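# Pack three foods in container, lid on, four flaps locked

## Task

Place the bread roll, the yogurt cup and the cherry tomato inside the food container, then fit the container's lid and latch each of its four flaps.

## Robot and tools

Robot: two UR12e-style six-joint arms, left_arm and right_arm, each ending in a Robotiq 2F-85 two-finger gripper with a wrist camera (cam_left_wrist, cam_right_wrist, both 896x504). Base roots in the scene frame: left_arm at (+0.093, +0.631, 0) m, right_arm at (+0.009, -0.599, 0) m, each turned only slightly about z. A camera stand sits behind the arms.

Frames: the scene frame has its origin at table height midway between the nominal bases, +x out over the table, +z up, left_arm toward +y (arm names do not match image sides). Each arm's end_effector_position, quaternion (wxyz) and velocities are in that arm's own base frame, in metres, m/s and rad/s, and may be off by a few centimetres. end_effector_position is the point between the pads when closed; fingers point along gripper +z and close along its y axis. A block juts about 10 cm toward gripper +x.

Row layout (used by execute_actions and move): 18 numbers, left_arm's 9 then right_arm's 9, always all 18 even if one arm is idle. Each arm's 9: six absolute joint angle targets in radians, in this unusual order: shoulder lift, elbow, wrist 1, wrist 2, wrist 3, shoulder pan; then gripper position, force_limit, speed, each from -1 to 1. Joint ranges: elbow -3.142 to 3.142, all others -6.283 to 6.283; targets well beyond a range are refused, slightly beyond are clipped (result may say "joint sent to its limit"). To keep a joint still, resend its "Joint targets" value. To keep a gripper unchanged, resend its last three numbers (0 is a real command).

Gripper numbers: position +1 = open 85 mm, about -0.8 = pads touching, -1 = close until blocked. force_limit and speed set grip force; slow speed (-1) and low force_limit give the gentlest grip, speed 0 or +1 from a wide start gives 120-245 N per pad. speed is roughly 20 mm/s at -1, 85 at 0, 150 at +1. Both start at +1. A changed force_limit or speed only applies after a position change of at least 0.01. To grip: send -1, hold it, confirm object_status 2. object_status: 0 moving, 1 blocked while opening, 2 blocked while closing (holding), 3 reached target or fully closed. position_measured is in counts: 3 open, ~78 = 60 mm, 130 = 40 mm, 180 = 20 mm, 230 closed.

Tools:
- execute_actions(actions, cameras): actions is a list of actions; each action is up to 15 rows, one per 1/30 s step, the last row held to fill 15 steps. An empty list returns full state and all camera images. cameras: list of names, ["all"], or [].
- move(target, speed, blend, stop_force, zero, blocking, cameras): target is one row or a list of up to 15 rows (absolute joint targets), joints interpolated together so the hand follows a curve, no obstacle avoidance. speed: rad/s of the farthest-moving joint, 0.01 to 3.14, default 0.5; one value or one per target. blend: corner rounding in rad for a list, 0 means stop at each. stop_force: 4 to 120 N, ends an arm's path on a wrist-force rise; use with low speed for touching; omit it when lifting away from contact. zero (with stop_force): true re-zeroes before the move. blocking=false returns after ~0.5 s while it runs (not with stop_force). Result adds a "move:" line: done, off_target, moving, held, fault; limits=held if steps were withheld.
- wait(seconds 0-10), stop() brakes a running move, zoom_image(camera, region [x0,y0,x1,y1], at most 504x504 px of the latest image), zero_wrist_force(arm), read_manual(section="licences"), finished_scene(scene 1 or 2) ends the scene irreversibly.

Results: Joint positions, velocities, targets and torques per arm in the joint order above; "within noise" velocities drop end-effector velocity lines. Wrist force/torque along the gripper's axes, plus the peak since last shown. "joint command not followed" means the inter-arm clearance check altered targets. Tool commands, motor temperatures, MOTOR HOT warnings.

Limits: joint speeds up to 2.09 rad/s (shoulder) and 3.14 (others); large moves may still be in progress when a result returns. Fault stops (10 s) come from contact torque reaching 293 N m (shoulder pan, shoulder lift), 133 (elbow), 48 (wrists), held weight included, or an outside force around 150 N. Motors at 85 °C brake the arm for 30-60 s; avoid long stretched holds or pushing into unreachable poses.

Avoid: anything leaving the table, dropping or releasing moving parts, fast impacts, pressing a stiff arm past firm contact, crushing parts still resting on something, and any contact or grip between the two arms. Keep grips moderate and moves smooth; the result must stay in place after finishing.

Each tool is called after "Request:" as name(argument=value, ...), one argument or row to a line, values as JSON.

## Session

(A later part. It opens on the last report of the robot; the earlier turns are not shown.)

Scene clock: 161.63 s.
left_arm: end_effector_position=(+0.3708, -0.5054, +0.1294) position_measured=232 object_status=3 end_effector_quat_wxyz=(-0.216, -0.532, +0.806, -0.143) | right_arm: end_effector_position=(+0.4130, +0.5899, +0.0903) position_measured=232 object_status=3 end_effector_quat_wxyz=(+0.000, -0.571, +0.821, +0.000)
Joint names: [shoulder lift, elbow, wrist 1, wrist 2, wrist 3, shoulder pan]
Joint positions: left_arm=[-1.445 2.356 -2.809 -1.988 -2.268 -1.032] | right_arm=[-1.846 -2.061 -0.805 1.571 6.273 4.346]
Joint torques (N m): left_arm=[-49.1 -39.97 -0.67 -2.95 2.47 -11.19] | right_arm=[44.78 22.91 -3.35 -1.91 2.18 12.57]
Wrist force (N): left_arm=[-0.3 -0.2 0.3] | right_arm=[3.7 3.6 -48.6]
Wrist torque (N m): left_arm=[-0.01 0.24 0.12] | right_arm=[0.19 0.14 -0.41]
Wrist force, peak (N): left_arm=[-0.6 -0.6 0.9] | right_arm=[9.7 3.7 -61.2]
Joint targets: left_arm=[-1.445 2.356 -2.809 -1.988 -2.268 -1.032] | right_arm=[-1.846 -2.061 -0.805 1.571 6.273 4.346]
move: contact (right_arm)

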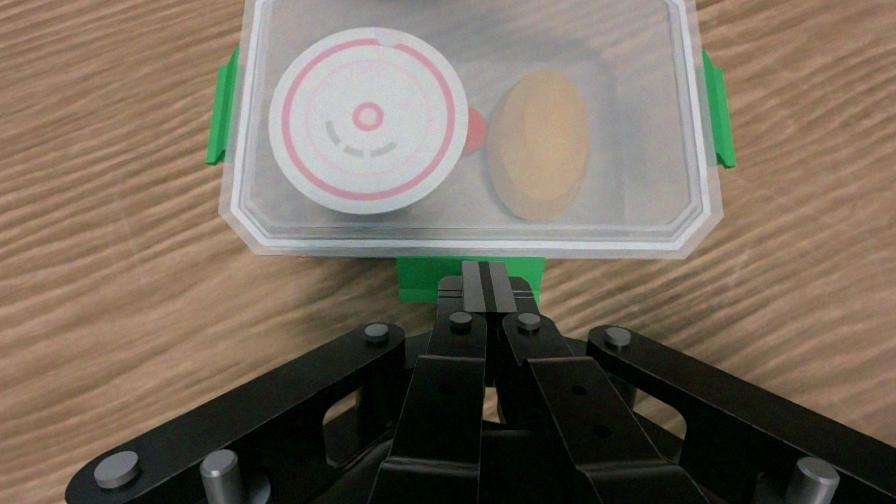

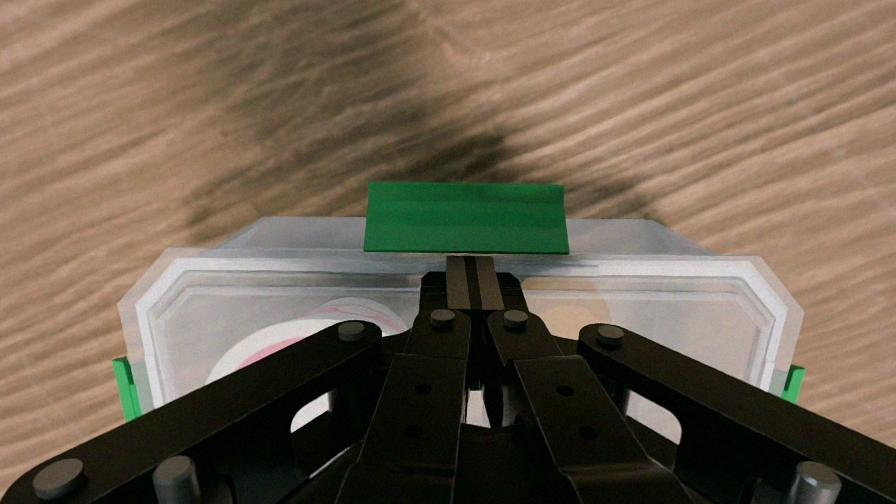

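Request:
move(
  target=[-1.4447,2.3562,-2.8093,-1.9877,-2.2681,-1.0323,-1,-0.1,0,-1.7228,-2.3890,-0.0770,1.5779,6.2709,4.3422,-1,-0.1,0],
  speed=0.3,
  cameras=["all"],
)

Request:
move(
  target=[-1.43337,2.1813,-2.3189,-1.571,-2.4266,-1.26043,-1,-0.1,0,-1.7228,-2.3890,-0.0770,1.5779,6.2709,4.3422,-1,-0.1,0],
  speed=0.4,
)

Request:
move(
  target=[-1.3935,2.2031,-2.3806,-1.571,-2.4266,-1.26043,-1,-0.1,0,-1.7228,-2.3890,-0.0770,1.5779,6.2709,4.3422,-1,-0.1,0],
  speed=0.03,
  stop_force=12,
  cameras=["all"],
)

Scene clock: 164.87 s.
left_arm: end_effector_position=(+0.3708, -0.5054, +0.1294) position_measured=232 object_status=3 end_effector_quat_wxyz=(-0.216, -0.532, +0.806, -0.143) | right_arm: end_effector_position=(+0.3998, +0.5545, +0.1288) position_measured=232 object_status=3 end_effector_quat_wxyz=(+0.212, -0.551, +0.793, +0.148)
Joint names: [shoulder lift, elbow, wrist 1, wrist 2, wrist 3, shoulder pan]
Joint positions: left_arm=[-1.445 2.356 -2.809 -1.988 -2.268 -1.032] | right_arm=[-1.723 -2.389 -0.077 1.578 6.271 4.342]
Joint torques (N m): left_arm=[-47.95 -38.79 -0.72 -2.61 2.47 -10.96] | right_arm=[61.47 22.34 8.38 1.45 -1.94 -12.77]
Wrist force (N): left_arm=[0.0 -0.5 0.7] | right_arm=[0.1 -0.3 0.0]
Wrist torque (N m): left_arm=[-0.06 0.17 0.12] | right_arm=[-0.01 0.26 -0.35]
Wrist force, peak (N): left_arm=[-0.5 -0.6 0.8] | right_arm=[4.1 3.5 -49.3]
Joint targets: left_arm=[-1.445 2.356 -2.809 -1.988 -2.268 -1.032] | right_arm=[-1.723 -2.389 -0.077 1.578 6.271 4.342]
move: done

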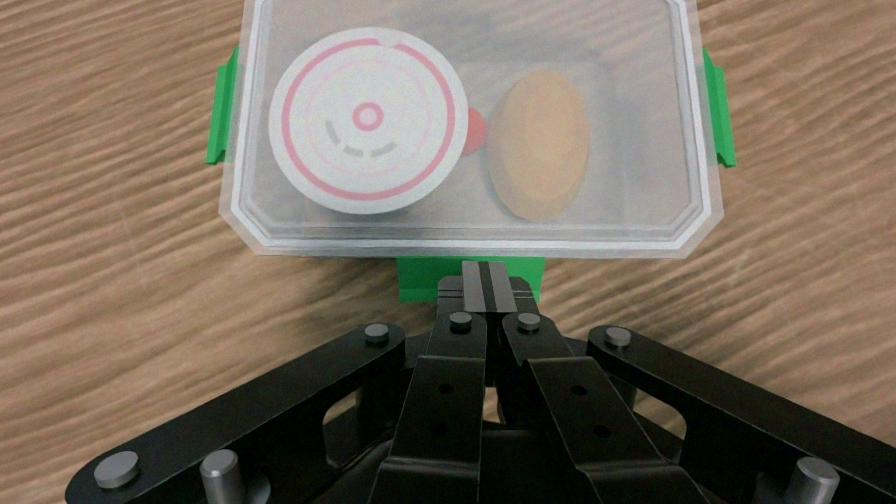

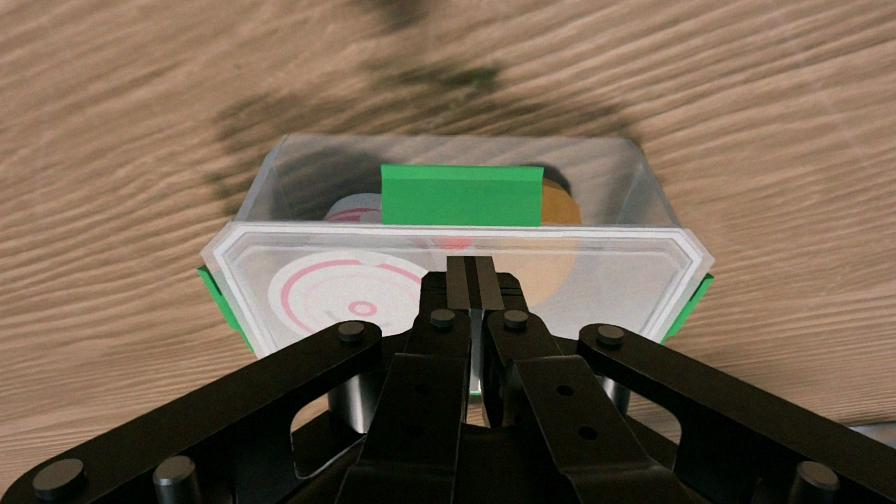

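Scene clock: 166.67 s.
left_arm: end_effector_position=(+0.3560, -0.5399, +0.1150) position_measured=232 object_status=3 end_effector_quat_wxyz=(+0.000, -0.551, +0.835, +0.000) | right_arm: end_effector_position=(+0.3998, +0.5544, +0.1288) position_measured=232 object_status=3 end_effector_quat_wxyz=(+0.213, -0.551, +0.793, +0.148)
Joint names: [shoulder lift, elbow, wrist 1, wrist 2, wrist 3, shoulder pan]
Joint positions: left_arm=[-1.433 2.181 -2.319 -1.571 -2.427 -1.26] | right_arm=[-1.723 -2.389 -0.077 1.578 6.271 4.342]
Joint torques (N m): left_arm=[-32.78 -43.66 -0.8 3.69 -3.18 -13.2] | right_arm=[60.09 22.3 8.7 1.54 -1.86 -13.74]
Wrist force (N): left_arm=[0.1 0.4 0.0] | right_arm=[0.2 -0.5 -0.7]
Wrist torque (N m): left_arm=[-0.03 0.31 0.28] | right_arm=[-0.03 0.25 -0.35]
Wrist force, peak (N): left_arm=[0.9 0.5 0.2] | right_arm=[0.4 -0.5 -1.2]
Joint targets: left_arm=[-1.433 2.181 -2.319 -1.571 -2.427 -1.260] | right_arm=[-1.723 -2.389 -0.077 1.578 6.271 4.342]
move: done

Scene clock: 169.60 s.
left_arm: end_effector_position=(+0.3559, -0.5395, +0.0903) position_measured=232 object_status=3 end_effector_quat_wxyz=(+0.000, -0.551, +0.835, +0.000) | right_arm: end_effector_position=(+0.3998, +0.5544, +0.1288) position_measured=232 object_status=3 end_effector_quat_wxyz=(+0.213, -0.551, +0.793, +0.148)
Joint names: [shoulder lift, elbow, wrist 1, wrist 2, wrist 3, shoulder pan]
Joint positions: left_arm=[-1.399 2.2 -2.372 -1.571 -2.427 -1.26] | right_arm=[-1.723 -2.389 -0.077 1.578 6.271 4.342]
Joint torques (N m): left_arm=[-49.49 -37.99 0.49 2.9 -2.82 -14.48] | right_arm=[60.91 23.74 8.34 1.58 -2.59 -11.67]
Wrist force (N): left_arm=[-2.0 1.3 -12.7] | right_arm=[-0.2 -0.3 -0.7]
Wrist torque (N m): left_arm=[-0.18 0.28 0.30] | right_arm=[-0.01 0.31 -0.35]
Wrist force, peak (N): left_arm=[-6.6 6.0 -31.4] | right_arm=[0.3 -0.4 -1.3]
Joint targets: left_arm=[-1.399 2.200 -2.372 -1.571 -2.427 -1.260] | right_arm=[-1.723 -2.389 -0.077 1.578 6.271 4.342]
move: contact (left_arm)

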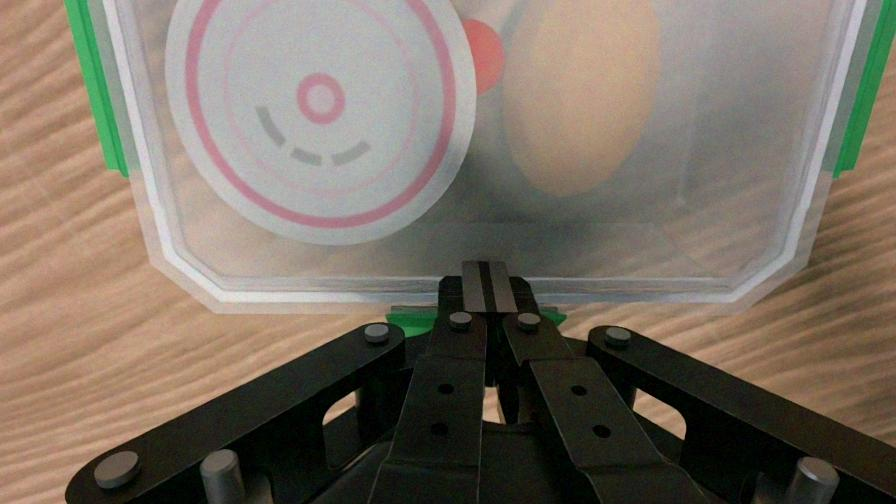

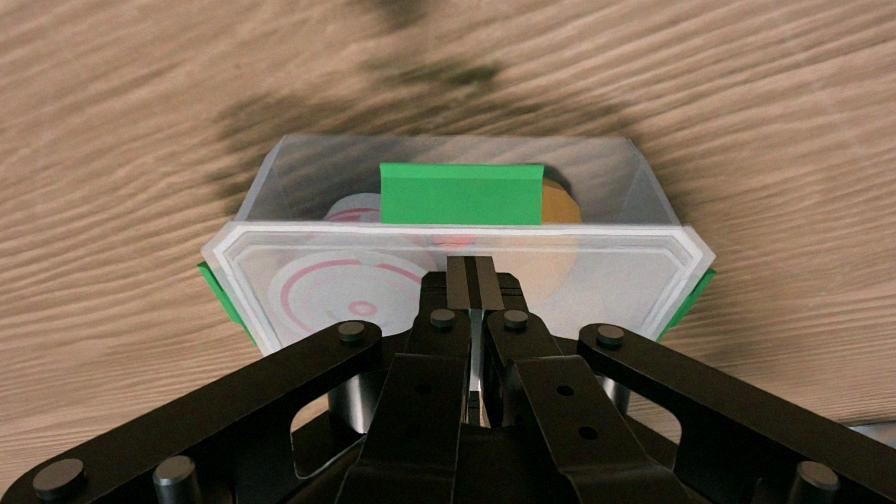

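Request:
move(
  target=[-1.3870,2.2060,-2.390,-1.571,-2.4266,-1.26043,-1,-0.1,0,-1.7228,-2.3890,-0.0770,1.5779,6.2709,4.3422,-1,-0.1,0],
  speed=0.02,
  stop_force=35,
  zero=false,
)

Request:
move(
  target=[-1.4447,2.3562,-2.8093,-1.9877,-2.2681,-1.0323,-1,-0.1,0,-1.7228,-2.3890,-0.0770,1.5779,6.2709,4.3422,-1,-0.1,0],
  speed=0.3,
  cameras=["all"],
)

Scene clock: 170.93 s.
left_arm: end_effector_position=(+0.3559, -0.5396, +0.0898) position_measured=232 object_status=3 end_effector_quat_wxyz=(+0.000, -0.551, +0.835, +0.000) | right_arm: end_effector_position=(+0.3998, +0.5544, +0.1288) position_measured=232 object_status=3 end_effector_quat_wxyz=(+0.213, -0.551, +0.793, +0.148)
Joint names: [shoulder lift, elbow, wrist 1, wrist 2, wrist 3, shoulder pan]
Joint positions: left_arm=[-1.398 2.2 -2.373 -1.571 -2.427 -1.26] | right_arm=[-1.723 -2.389 -0.077 1.578 6.271 4.342]
Joint torques (N m): left_arm=[-35.95 -29.5 2.2 2.8 -2.94 -14.89] | right_arm=[61.37 23.4 8.49 2.17 -2.29 -14.29]
Wrist force (N): left_arm=[-5.1 3.6 -33.9] | right_arm=[0.0 -0.6 -0.5]
Wrist torque (N m): left_arm=[-0.19 0.31 0.31] | right_arm=[-0.06 0.29 -0.35]
Wrist force, peak (N): left_arm=[-12.0 11.2 -46.2] | right_arm=[-0.1 -0.7 -1.1]
Joint targets: left_arm=[-1.398 2.200 -2.373 -1.571 -2.427 -1.260] | right_arm=[-1.723 -2.389 -0.077 1.578 6.271 4.342]
move: contact (left_arm); left_arm: the wrist 1 is farthest, 0.017 rad from its target

Scene clock: 172.90 s.
left_arm: end_effector_position=(+0.3708, -0.5054, +0.1294) position_measured=232 object_status=3 end_effector_quat_wxyz=(-0.216, -0.532, +0.806, -0.142) | right_arm: end_effector_position=(+0.3998, +0.5544, +0.1288) position_measured=232 object_status=3 end_effector_quat_wxyz=(+0.213, -0.551, +0.793, +0.148)
Joint names: [shoulder lift, elbow, wrist 1, wrist 2, wrist 3, shoulder pan]
Joint positions: left_arm=[-1.445 2.356 -2.809 -1.988 -2.268 -1.032] | right_arm=[-1.723 -2.389 -0.077 1.578 6.271 4.342]
Joint torques (N m): left_arm=[-45.77 -25.98 -8 -4.59 2 15.56] | right_arm=[58.32 20.99 8.47 2.12 -2.33 -14.33]
Wrist force (N): left_arm=[0.1 -0.2 0.6] | right_arm=[0.1 -0.2 -1.0]
Wrist torque (N m): left_arm=[-0.02 0.17 0.12] | right_arm=[0.01 0.26 -0.35]
Wrist force, peak (N): left_arm=[-4.8 3.8 -33.4] | right_arm=[-0.2 -0.6 -1.3]
Joint targets: left_arm=[-1.445 2.356 -2.809 -1.988 -2.268 -1.032] | right_arm=[-1.723 -2.389 -0.077 1.578 6.271 4.342]
move: done

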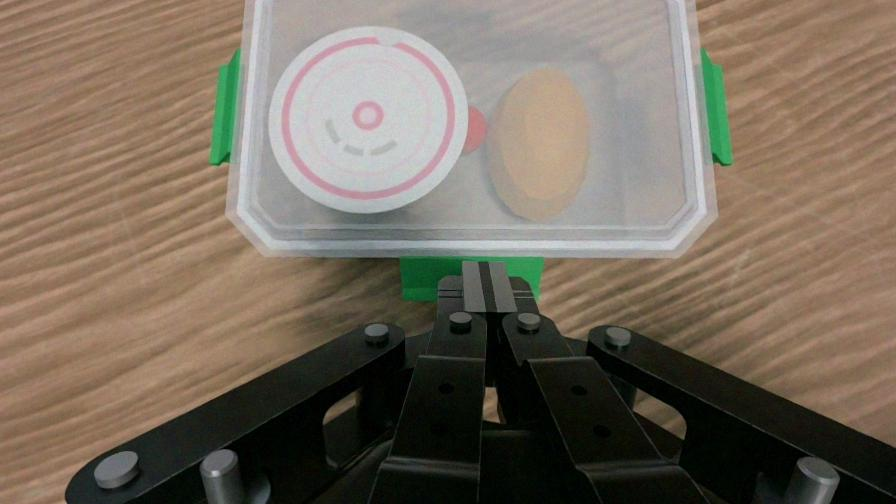

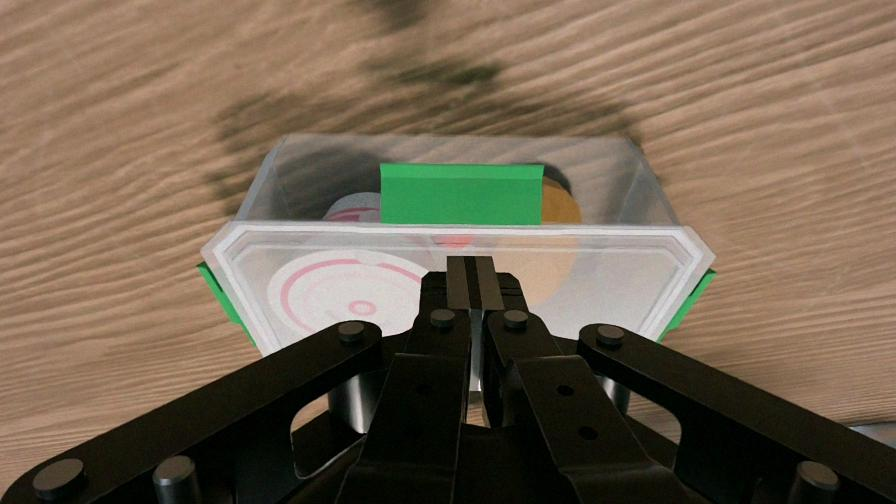

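Request:
move(
  target=[-1.3217,2.3884,-2.9644,-1.9877,-2.2681,-1.0323,-1,-0.1,0,-1.8547,-2.4164,0.0823,1.5779,6.2709,4.3422,-1,-0.1,0],
  speed=0.12,
  stop_force=25,
)

Request:
move(
  target=[-1.3097,2.3780,-2.9770,-1.9791,-2.2947,-1.0583,-1,-0.1,0,-1.8762,-2.3855,0.0728,1.5778,6.2706,4.3427,-1,-0.1,0],
  speed=0.025,
  stop_force=35,
)

Request:
move(
  target=[
    [-1.3217,2.3884,-2.9644,-1.9877,-2.2681,-1.0323,-1,-0.1,0,-1.8547,-2.4164,0.0823,1.5779,6.2709,4.3422,-1,-0.1,0],
    [-1.4447,2.3562,-2.8093,-1.9877,-2.2681,-1.0323,-1,-0.1,0,-1.7228,-2.3890,-0.0770,1.5779,6.2709,4.3422,-1,-0.1,0],
  ],
  speed=0.2,
  cameras=["all"],
)

Scene clock: 175.57 s.
left_arm: end_effector_position=(+0.3708, -0.5053, +0.0667) position_measured=232 object_status=3 end_effector_quat_wxyz=(-0.216, -0.532, +0.806, -0.143) | right_arm: end_effector_position=(+0.3998, +0.5544, +0.0661) position_measured=232 object_status=3 end_effector_quat_wxyz=(+0.213, -0.551, +0.793, +0.148)
Joint names: [shoulder lift, elbow, wrist 1, wrist 2, wrist 3, shoulder pan]
Joint positions: left_arm=[-1.322 2.388 -2.964 -1.988 -2.268 -1.032] | right_arm=[-1.855 -2.416 0.082 1.578 6.271 4.342]
Joint torques (N m): left_arm=[-32.39 -18.95 -8.1 -3.39 2.93 9.44] | right_arm=[41.58 15.94 8.65 1.64 -2.25 -6.95]
Wrist force (N): left_arm=[0.1 -0.3 0.8] | right_arm=[0.1 0.2 -0.4]
Wrist torque (N m): left_arm=[-0.02 0.18 0.12] | right_arm=[0.13 0.28 -0.39]
Wrist force, peak (N): left_arm=[-0.8 -0.3 1.2] | right_arm=[-0.1 0.1 -1.5]
Joint targets: left_arm=[-1.322 2.388 -2.964 -1.988 -2.268 -1.032] | right_arm=[-1.855 -2.416 0.082 1.578 6.271 4.342]
move: done

Scene clock: 177.37 s.
left_arm: end_effector_position=(+0.3672, -0.5138, +0.0660) position_measured=232 object_status=3 end_effector_quat_wxyz=(-0.216, -0.532, +0.806, -0.142) | right_arm: end_effector_position=(+0.4030, +0.5631, +0.0652) position_measured=232 object_status=3 end_effector_quat_wxyz=(+0.212, -0.551, +0.793, +0.148)
Joint names: [shoulder lift, elbow, wrist 1, wrist 2, wrist 3, shoulder pan]
Joint positions: left_arm=[-1.315 2.383 -2.971 -1.983 -2.282 -1.046] | right_arm=[-1.866 -2.4 0.077 1.578 6.271 4.342]
Joint torques (N m): left_arm=[-51.38 -30.96 -3.89 -10.7 2.87 -2.6] | right_arm=[73.02 40.44 14.94 0.43 -1.42 16.17]
Wrist force (N): left_arm=[-26.9 -0.1 -20.5] | right_arm=[27.6 -0.4 -16.6]
Wrist torque (N m): left_arm=[-0.05 -0.09 0.14] | right_arm=[0.13 0.76 -0.38]
Wrist force, peak (N): left_arm=[-37.3 2.2 -36.6] | right_arm=[36.1 0.1 -35.0]
Joint targets: left_arm=[-1.315 2.383 -2.971 -1.983 -2.282 -1.046] | right_arm=[-1.866 -2.400 0.077 1.578 6.271 4.342]
move: contact (left_arm, right_arm); left_arm: the shoulder pan is farthest, 0.012 rad from its target; right_arm: the elbow is farthest, 0.014 rad from its target

Scene clock: 179.30 s.
left_arm: end_effector_position=(+0.3708, -0.5054, +0.1293) position_measured=232 object_status=3 end_effector_quat_wxyz=(-0.216, -0.532, +0.806, -0.143) | right_arm: end_effector_position=(+0.3998, +0.5544, +0.1288) position_measured=232 object_status=3 end_effector_quat_wxyz=(+0.213, -0.551, +0.793, +0.148)
Joint names: [shoulder lift, elbow, wrist 1, wrist 2, wrist 3, shoulder pan]
Joint positions: left_arm=[-1.445 2.356 -2.809 -1.988 -2.268 -1.032] | right_arm=[-1.723 -2.389 -0.077 1.578 6.271 4.342]
Joint torques (N m): left_arm=[-47.03 -40.08 -0.37 -4.73 2.63 12.58] | right_arm=[62.48 41.38 2.23 1.98 1.44 -13.52]
Wrist force (N): left_arm=[-0.5 -0.3 0.5] | right_arm=[-0.7 0.1 -0.6]
Wrist torque (N m): left_arm=[-0.03 0.28 0.12] | right_arm=[0.08 0.39 -0.35]
Wrist force, peak (N): left_arm=[-27.7 0.1 -19.4] | right_arm=[27.9 -0.7 -15.1]
Joint targets: left_arm=[-1.445 2.356 -2.809 -1.988 -2.268 -1.032] | right_arm=[-1.723 -2.389 -0.077 1.578 6.271 4.342]
move: done

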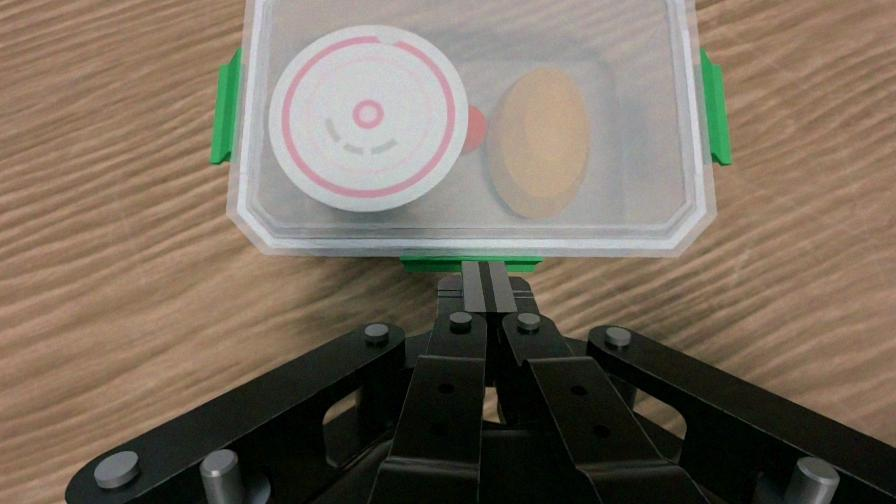

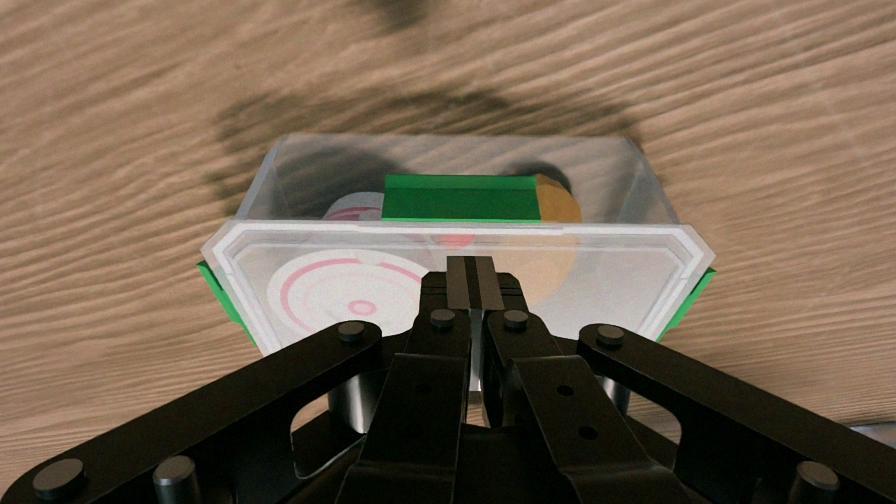

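Request:
move(
  target=[
    [-1.6500,2.3562,-2.6040,-1.9877,-2.2681,-1.0323,-1,-0.1,0,-1.5500,-2.3890,-0.0770,1.5779,6.2709,4.3422,-1,-0.1,0],
    [-1.75,2.57362,-2.4752,-0.78874,-4.59809,-1.89485,-1,-0.1,0,-1.5500,-2.3890,-0.0770,1.5779,6.2709,4.3422,-1,-0.1,0],
  ],
  speed=0.6,
  blend=[0.08,0],
  cameras=["all"],
)

Scene clock: 186.03 s.
left_arm: end_effector_position=(+0.2227, -0.5125, +0.1732) position_measured=232 object_status=3 end_effector_quat_wxyz=(+0.077, +0.905, -0.186, +0.375) | right_arm: end_effector_position=(+0.3995, +0.5536, +0.2434) position_measured=232 object_status=3 end_effector_quat_wxyz=(+0.281, -0.537, +0.772, +0.194)
Joint names: [shoulder lift, elbow, wrist 1, wrist 2, wrist 3, shoulder pan]
Joint positions: left_arm=[-1.75 2.574 -2.475 -0.789 -4.598 -1.895] | right_arm=[-1.55 -2.389 -0.077 1.578 6.271 4.342]
Joint torques (N m): left_arm=[-26.99 -26.52 -0.42 5.43 -3.11 -15.82] | right_arm=[50.86 28.66 8.44 1.79 1.19 7.5]
Wrist force (N): left_arm=[0.1 -0.2 0.6] | right_arm=[-0.4 0.1 -0.6]
Wrist torque (N m): left_arm=[0.04 0.07 0.24] | right_arm=[0.09 0.40 -0.42]
Wrist force, peak (N): left_arm=[-1.0 -1.2 3.1] | right_arm=[-1.3 0.3 -3.0]
Joint targets: left_arm=[-1.750 2.574 -2.475 -0.789 -4.598 -1.895] | right_arm=[-1.550 -2.389 -0.077 1.578 6.271 4.342]
move: done

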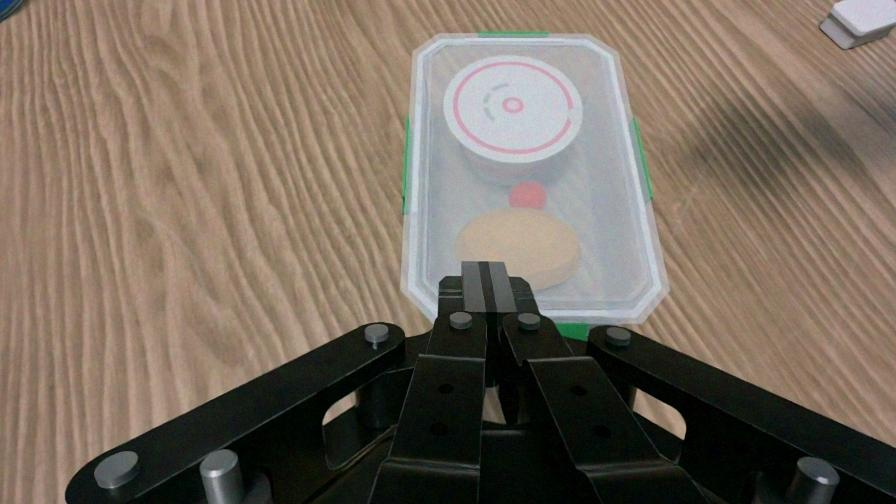

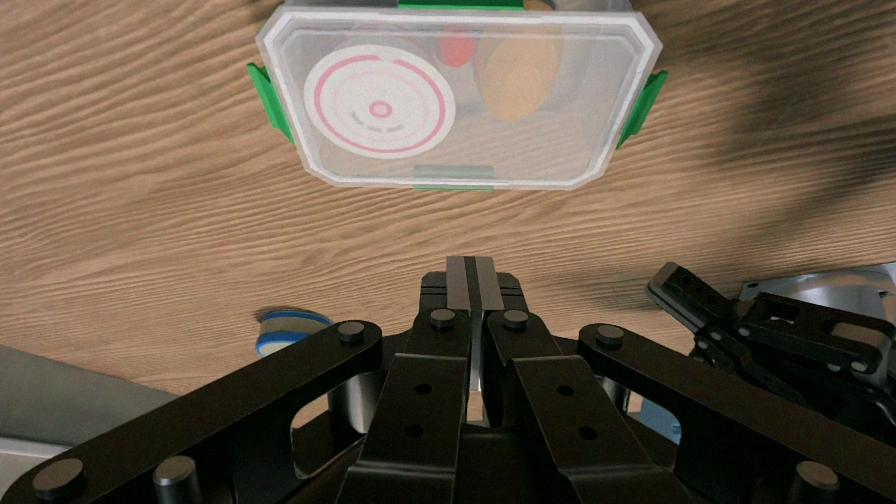

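Request:
move(
  target=[
    [-1.55532,2.57362,-2.66985,-0.78874,-4.59809,-1.89485,-1,-0.1,0,-1.95,-1.70333,-1.25341,2.06014,4.31587,4.00816,-1,-0.1,0],
    [-1.55532,2.57362,-2.66985,-0.78874,-4.59809,-1.89485,-1,-0.1,0,-2.06076,-1.70333,-1.14265,2.06014,4.31587,4.00816,-1,-0.1,0],
  ],
  speed=0.6,
  cameras=["all"],
)

Scene clock: 191.03 s.
left_arm: end_effector_position=(+0.2130, -0.5411, +0.1157) position_measured=232 object_status=3 end_effector_quat_wxyz=(+0.077, +0.905, -0.186, +0.375) | right_arm: end_effector_position=(+0.5631, +0.6000, +0.1192) position_measured=232 object_status=3 end_effector_quat_wxyz=(-0.046, +0.951, -0.171, -0.255)
Joint names: [shoulder lift, elbow, wrist 1, wrist 2, wrist 3, shoulder pan]
Joint positions: left_arm=[-1.555 2.574 -2.67 -0.789 -4.598 -1.895] | right_arm=[-2.061 -1.703 -1.143 2.06 4.316 4.008]
Joint torques (N m): left_arm=[-13.01 -30.21 -7.65 3.92 -2.77 -16.1] | right_arm=[78.3 37.48 7.07 2.8 -2.12 -9.81]
Wrist force (N): left_arm=[0.0 -0.1 0.6] | right_arm=[-0.7 -0.2 -0.9]
Wrist torque (N m): left_arm=[0.06 0.10 0.24] | right_arm=[0.06 0.35 -0.28]
Wrist force, peak (N): left_arm=[-0.3 -0.2 1.1] | right_arm=[-3.7 1.0 -3.6]
Joint targets: left_arm=[-1.555 2.574 -2.670 -0.789 -4.598 -1.895] | right_arm=[-2.061 -1.703 -1.143 2.060 4.316 4.008]
move: done

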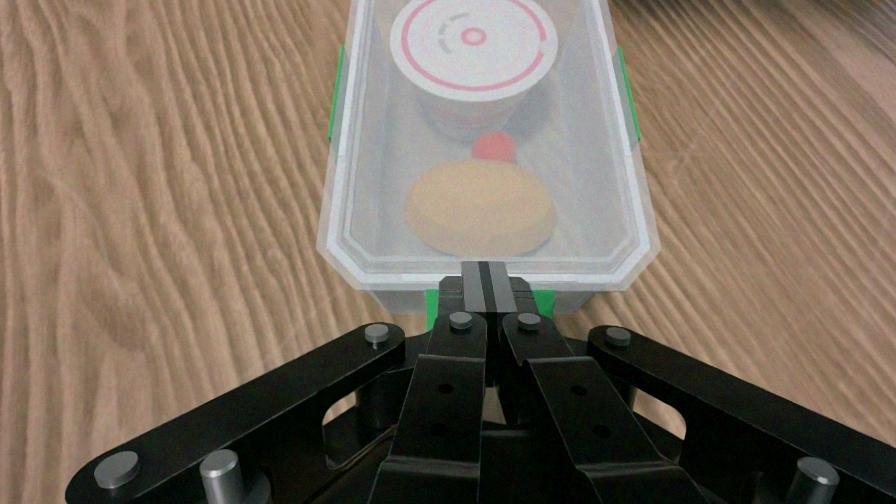

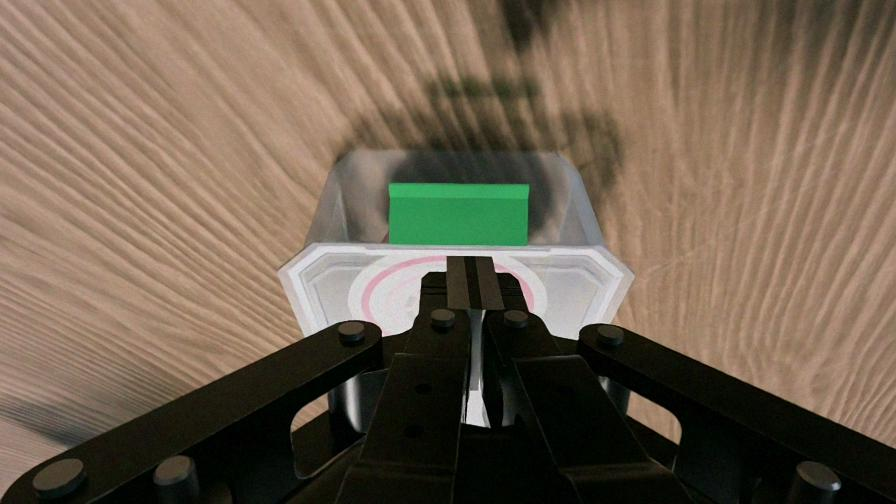

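Request:
move(
  target=[-1.41705,2.60105,-2.83555,-0.78874,-4.59809,-1.89485,-1,-0.1,0,-2.11442,-1.73089,-1.06143,2.06014,4.31587,4.00816,-1,-0.1,0],
  speed=0.1,
  stop_force=15,
  cameras=["all"],
)

Scene clock: 193.83 s.
left_arm: end_effector_position=(+0.2130, -0.5411, +0.0657) position_measured=232 object_status=3 end_effector_quat_wxyz=(+0.077, +0.905, -0.186, +0.375) | right_arm: end_effector_position=(+0.5631, +0.6000, +0.0662) position_measured=232 object_status=3 end_effector_quat_wxyz=(-0.046, +0.951, -0.171, -0.255)
Joint names: [shoulder lift, elbow, wrist 1, wrist 2, wrist 3, shoulder pan]
Joint positions: left_arm=[-1.417 2.601 -2.836 -0.789 -4.598 -1.895] | right_arm=[-2.114 -1.731 -1.061 2.06 4.316 4.008]
Joint torques (N m): left_arm=[-18.27 -14.54 -7.39 2.75 -3.29 -13.26] | right_arm=[75.56 31.14 7.06 1.23 -2.45 -1.44]
Wrist force (N): left_arm=[0.1 -0.2 0.2] | right_arm=[-1.2 0.2 -0.7]
Wrist torque (N m): left_arm=[0.06 0.08 0.22] | right_arm=[0.09 0.45 -0.32]
Wrist force, peak (N): left_arm=[-0.4 -0.1 1.1] | right_arm=[-1.5 0.0 -1.5]
Joint targets: left_arm=[-1.417 2.601 -2.836 -0.789 -4.598 -1.895] | right_arm=[-2.114 -1.731 -1.061 2.060 4.316 4.008]
move: done

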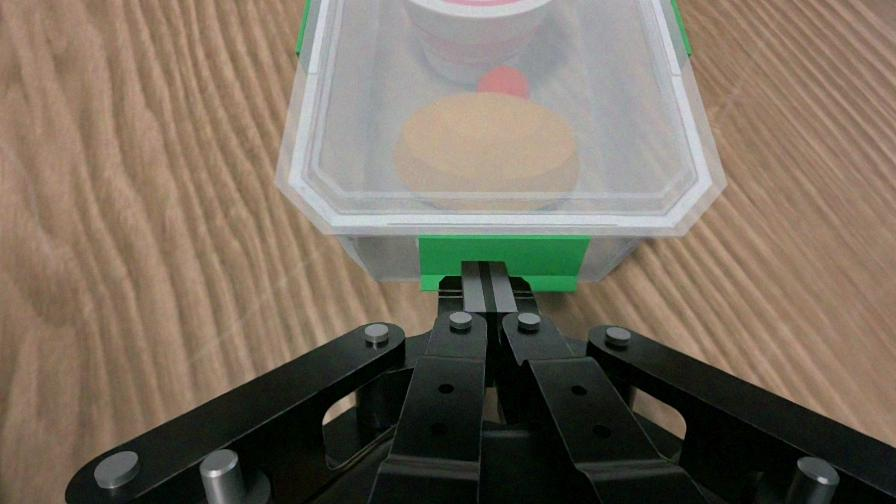

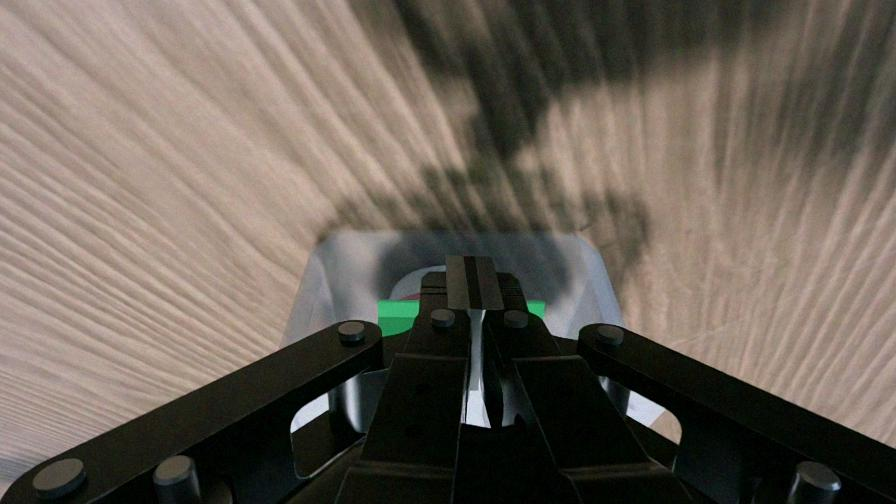

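Request:
move(
  target=[-1.39739,2.59202,-2.87341,-0.79134,-4.55939,-1.86719,-1,-0.1,0,-2.10485,-1.75168,-1.04040,2.06366,4.33667,4.02687,-1,-0.1,0],
  speed=0.03,
  stop_force=35,
  cameras=["all"],
)

Scene clock: 195.90 s.
left_arm: end_effector_position=(+0.2189, -0.5437, +0.0652) position_measured=232 object_status=3 end_effector_quat_wxyz=(+0.077, +0.905, -0.186, +0.375) | right_arm: end_effector_position=(+0.5545, +0.6033, +0.0658) position_measured=232 object_status=3 end_effector_quat_wxyz=(-0.046, +0.951, -0.171, -0.255)
Joint names: [shoulder lift, elbow, wrist 1, wrist 2, wrist 3, shoulder pan]
Joint positions: left_arm=[-1.406 2.596 -2.856 -0.79 -4.577 -1.88] | right_arm=[-2.109 -1.742 -1.05 2.062 4.327 4.018]
Joint torques (N m): left_arm=[-41.48 -13.67 -0.04 11.23 -2.8 -2.09] | right_arm=[76.76 42.28 -1.21 11.4 -2.15 10.52]
Wrist force (N): left_arm=[-21.4 0.4 -25.7] | right_arm=[29.5 1.4 -16.3]
Wrist torque (N m): left_arm=[0.07 -0.06 0.21] | right_arm=[-0.01 0.99 -0.39]
Wrist force, peak (N): left_arm=[-27.5 -3.6 -41.7] | right_arm=[40.5 1.7 -22.7]
Joint targets: left_arm=[-1.406 2.596 -2.856 -0.790 -4.577 -1.880] | right_arm=[-2.109 -1.742 -1.050 2.062 4.327 4.018]
move: contact (left_arm, right_arm); left_arm: the wrist 3 is farthest, 0.018 rad from its target

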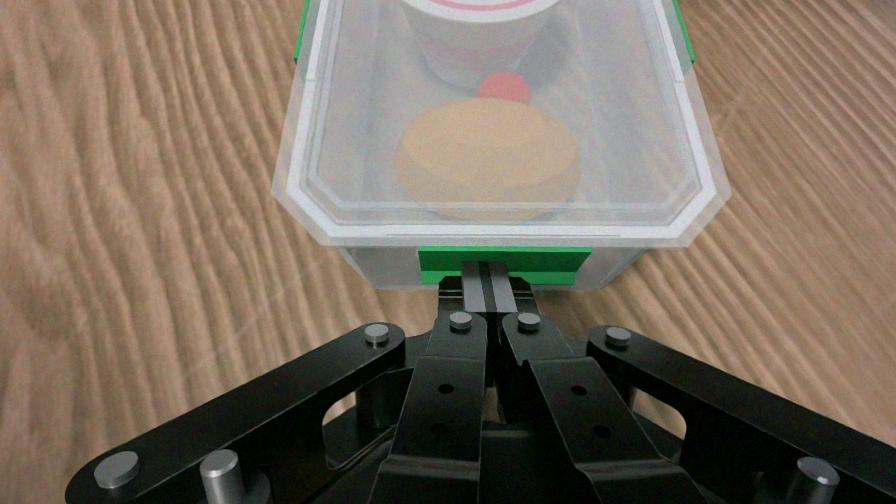

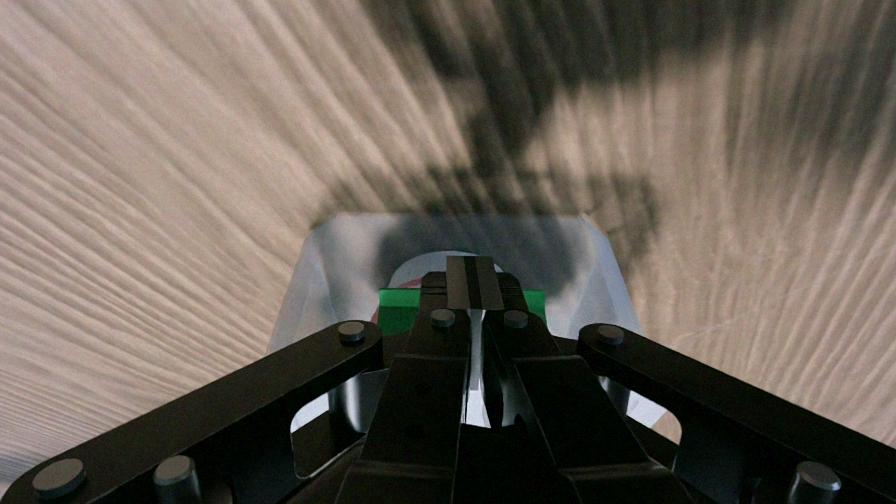

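Back off and inspect.

Request:
move(
  target=[
    [-1.41705,2.60105,-2.83555,-0.78874,-4.59809,-1.89485,-1,-0.1,0,-2.11442,-1.73089,-1.06143,2.06014,4.31587,4.00816,-1,-0.1,0],
    [-1.55532,2.57362,-2.66985,-0.78874,-4.59809,-1.89485,-1,-0.1,0,-2.06076,-1.70333,-1.14265,2.06014,4.31587,4.00816,-1,-0.1,0],
  ],
  speed=0.2,
  cameras=["all"],
)

Request:
zoom_image(
  camera="cam_left_wrist",
  region=[300, 180, 650, 430],
)

Scene clock: 198.03 s.
left_arm: end_effector_position=(+0.2130, -0.5411, +0.1156) position_measured=232 object_status=3 end_effector_quat_wxyz=(+0.077, +0.905, -0.186, +0.375) | right_arm: end_effector_position=(+0.5631, +0.6000, +0.1190) position_measured=232 object_status=3 end_effector_quat_wxyz=(-0.046, +0.951, -0.171, -0.255)
Joint names: [shoulder lift, elbow, wrist 1, wrist 2, wrist 3, shoulder pan]
Joint positions: left_arm=[-1.555 2.574 -2.67 -0.789 -4.598 -1.895] | right_arm=[-2.061 -1.703 -1.143 2.06 4.316 4.008]
Joint torques (N m): left_arm=[-35.75 -34.28 -0.57 5.46 -3.06 -15.16] | right_arm=[100.83 50.86 1.3 -1.2 -2.16 -14.79]
Wrist force (N): left_arm=[-0.2 -0.2 0.6] | right_arm=[-0.8 -0.1 -0.6]
Wrist torque (N m): left_arm=[0.04 0.12 0.23] | right_arm=[0.09 0.35 -0.28]
Wrist force, peak (N): left_arm=[-20.7 0.4 -26.5] | right_arm=[28.7 1.7 -16.5]
Joint targets: left_arm=[-1.555 2.574 -2.670 -0.789 -4.598 -1.895] | right_arm=[-2.061 -1.703 -1.143 2.060 4.316 4.008]
move: done

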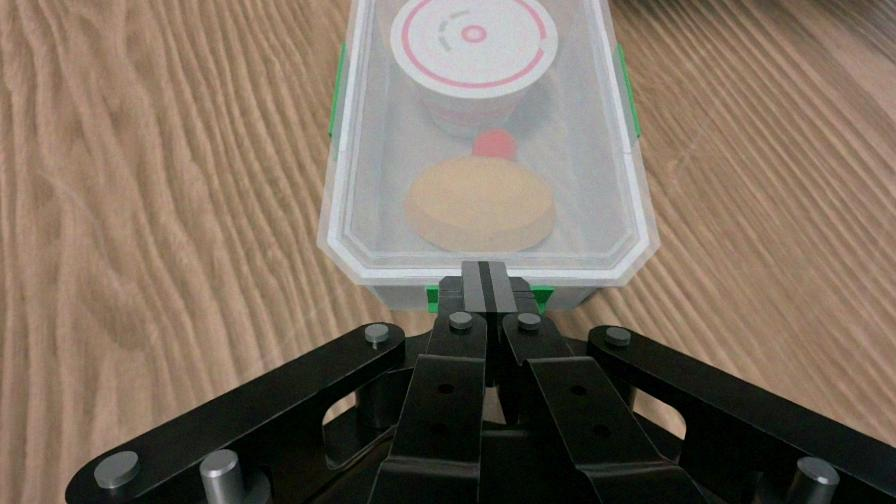

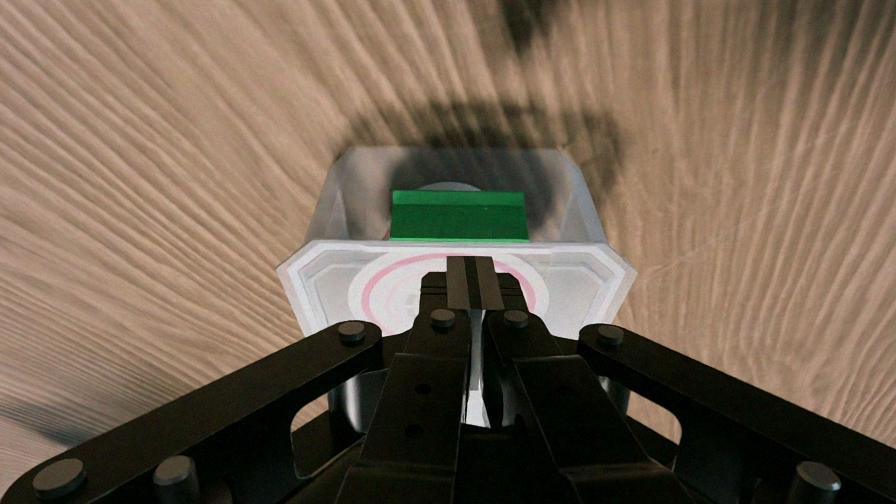

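Scaled by 1.440 from the camera's 896x504 image, which has a finer 1280x720 frame.

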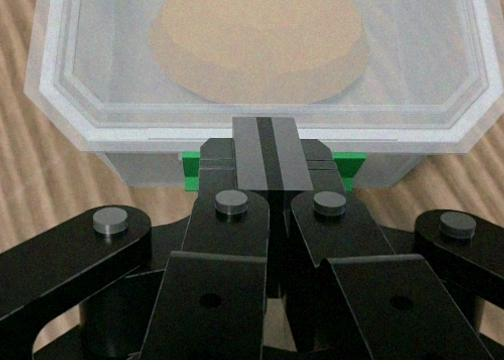

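Request:
move(
  target=[-1.75,2.57362,-2.4752,-0.78874,-4.59809,-1.89485,-1,-0.1,0,-1.75,-1.70333,-1.4534,2.06014,4.31587,4.00816,-1,-0.1,0],
  speed=0.3,
  cameras=["all"],
)

Request:
zoom_image(
  camera="cam_left_wrist",
  region=[360, 0, 710, 350],
)

Request:
zoom_image(
  camera="cam_right_wrist",
  region=[250, 150, 650, 450],
)

Scene clock: 199.77 s.
left_arm: end_effector_position=(+0.2226, -0.5125, +0.1732) position_measured=232 object_status=3 end_effector_quat_wxyz=(+0.077, +0.905, -0.186, +0.375) | right_arm: end_effector_position=(+0.4988, +0.5243, +0.3391) position_measured=232 object_status=3 end_effector_quat_wxyz=(-0.046, +0.951, -0.171, -0.255)
Joint names: [shoulder lift, elbow, wrist 1, wrist 2, wrist 3, shoulder pan]
Joint positions: left_arm=[-1.75 2.574 -2.475 -0.789 -4.598 -1.895] | right_arm=[-1.75 -1.703 -1.453 2.06 4.316 4.008]
Joint torques (N m): left_arm=[-24.06 -34.68 -0.26 5.47 -3.1 -9.85] | right_arm=[79.96 50.36 0.9 0.51 -2.22 -10.47]
Wrist force (N): left_arm=[0.4 -0.2 1.0] | right_arm=[-0.6 -0.1 -0.4]
Wrist torque (N m): left_arm=[0.04 0.00 0.25] | right_arm=[0.07 0.27 -0.30]
Wrist force, peak (N): left_arm=[-0.5 0.0 1.2] | right_arm=[-2.2 1.6 -2.9]
Joint targets: left_arm=[-1.750 2.574 -2.475 -0.789 -4.598 -1.895] | right_arm=[-1.750 -1.703 -1.453 2.060 4.316 4.008]
move: done

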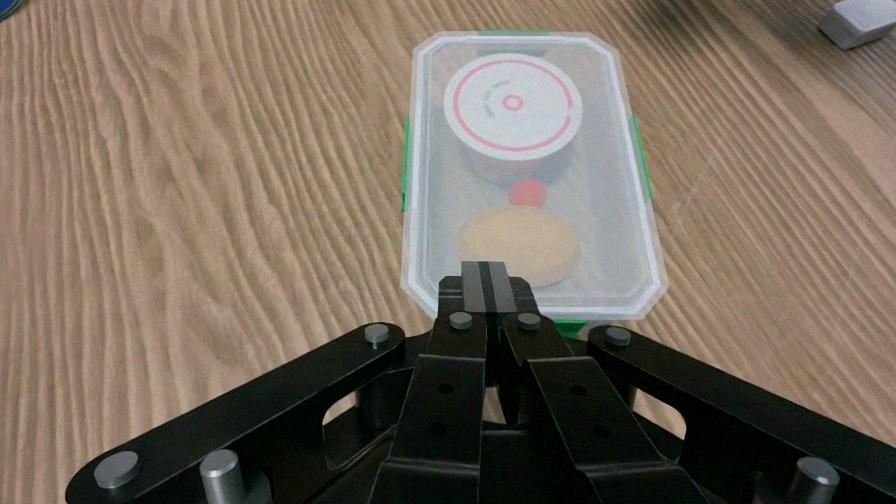

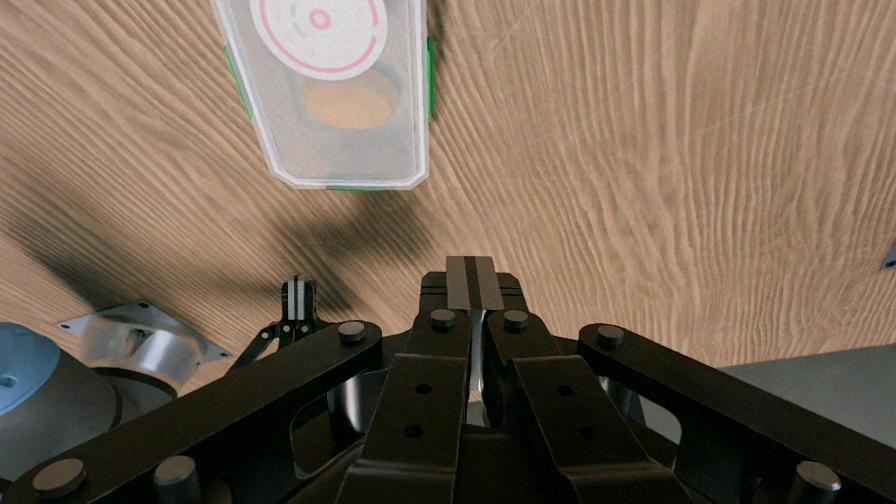

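Scaled by 1.440 from the camera's 896x504 image, which has a finer 1280x720 frame.

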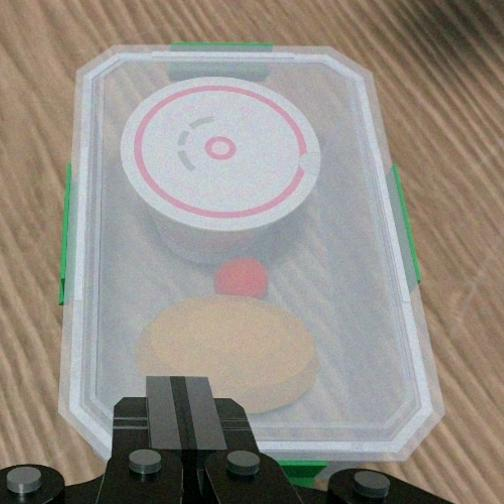

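Scaled by 1.260 from the camera's 896x504 image, which has a finer 1280x720 frame.

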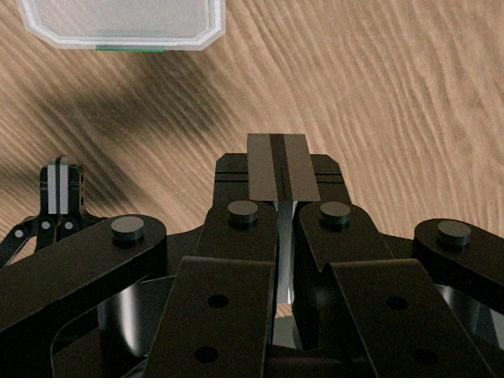

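All four latched.

Request:
finished_scene(
  scene=2,
)

The scene is finished: the task was done.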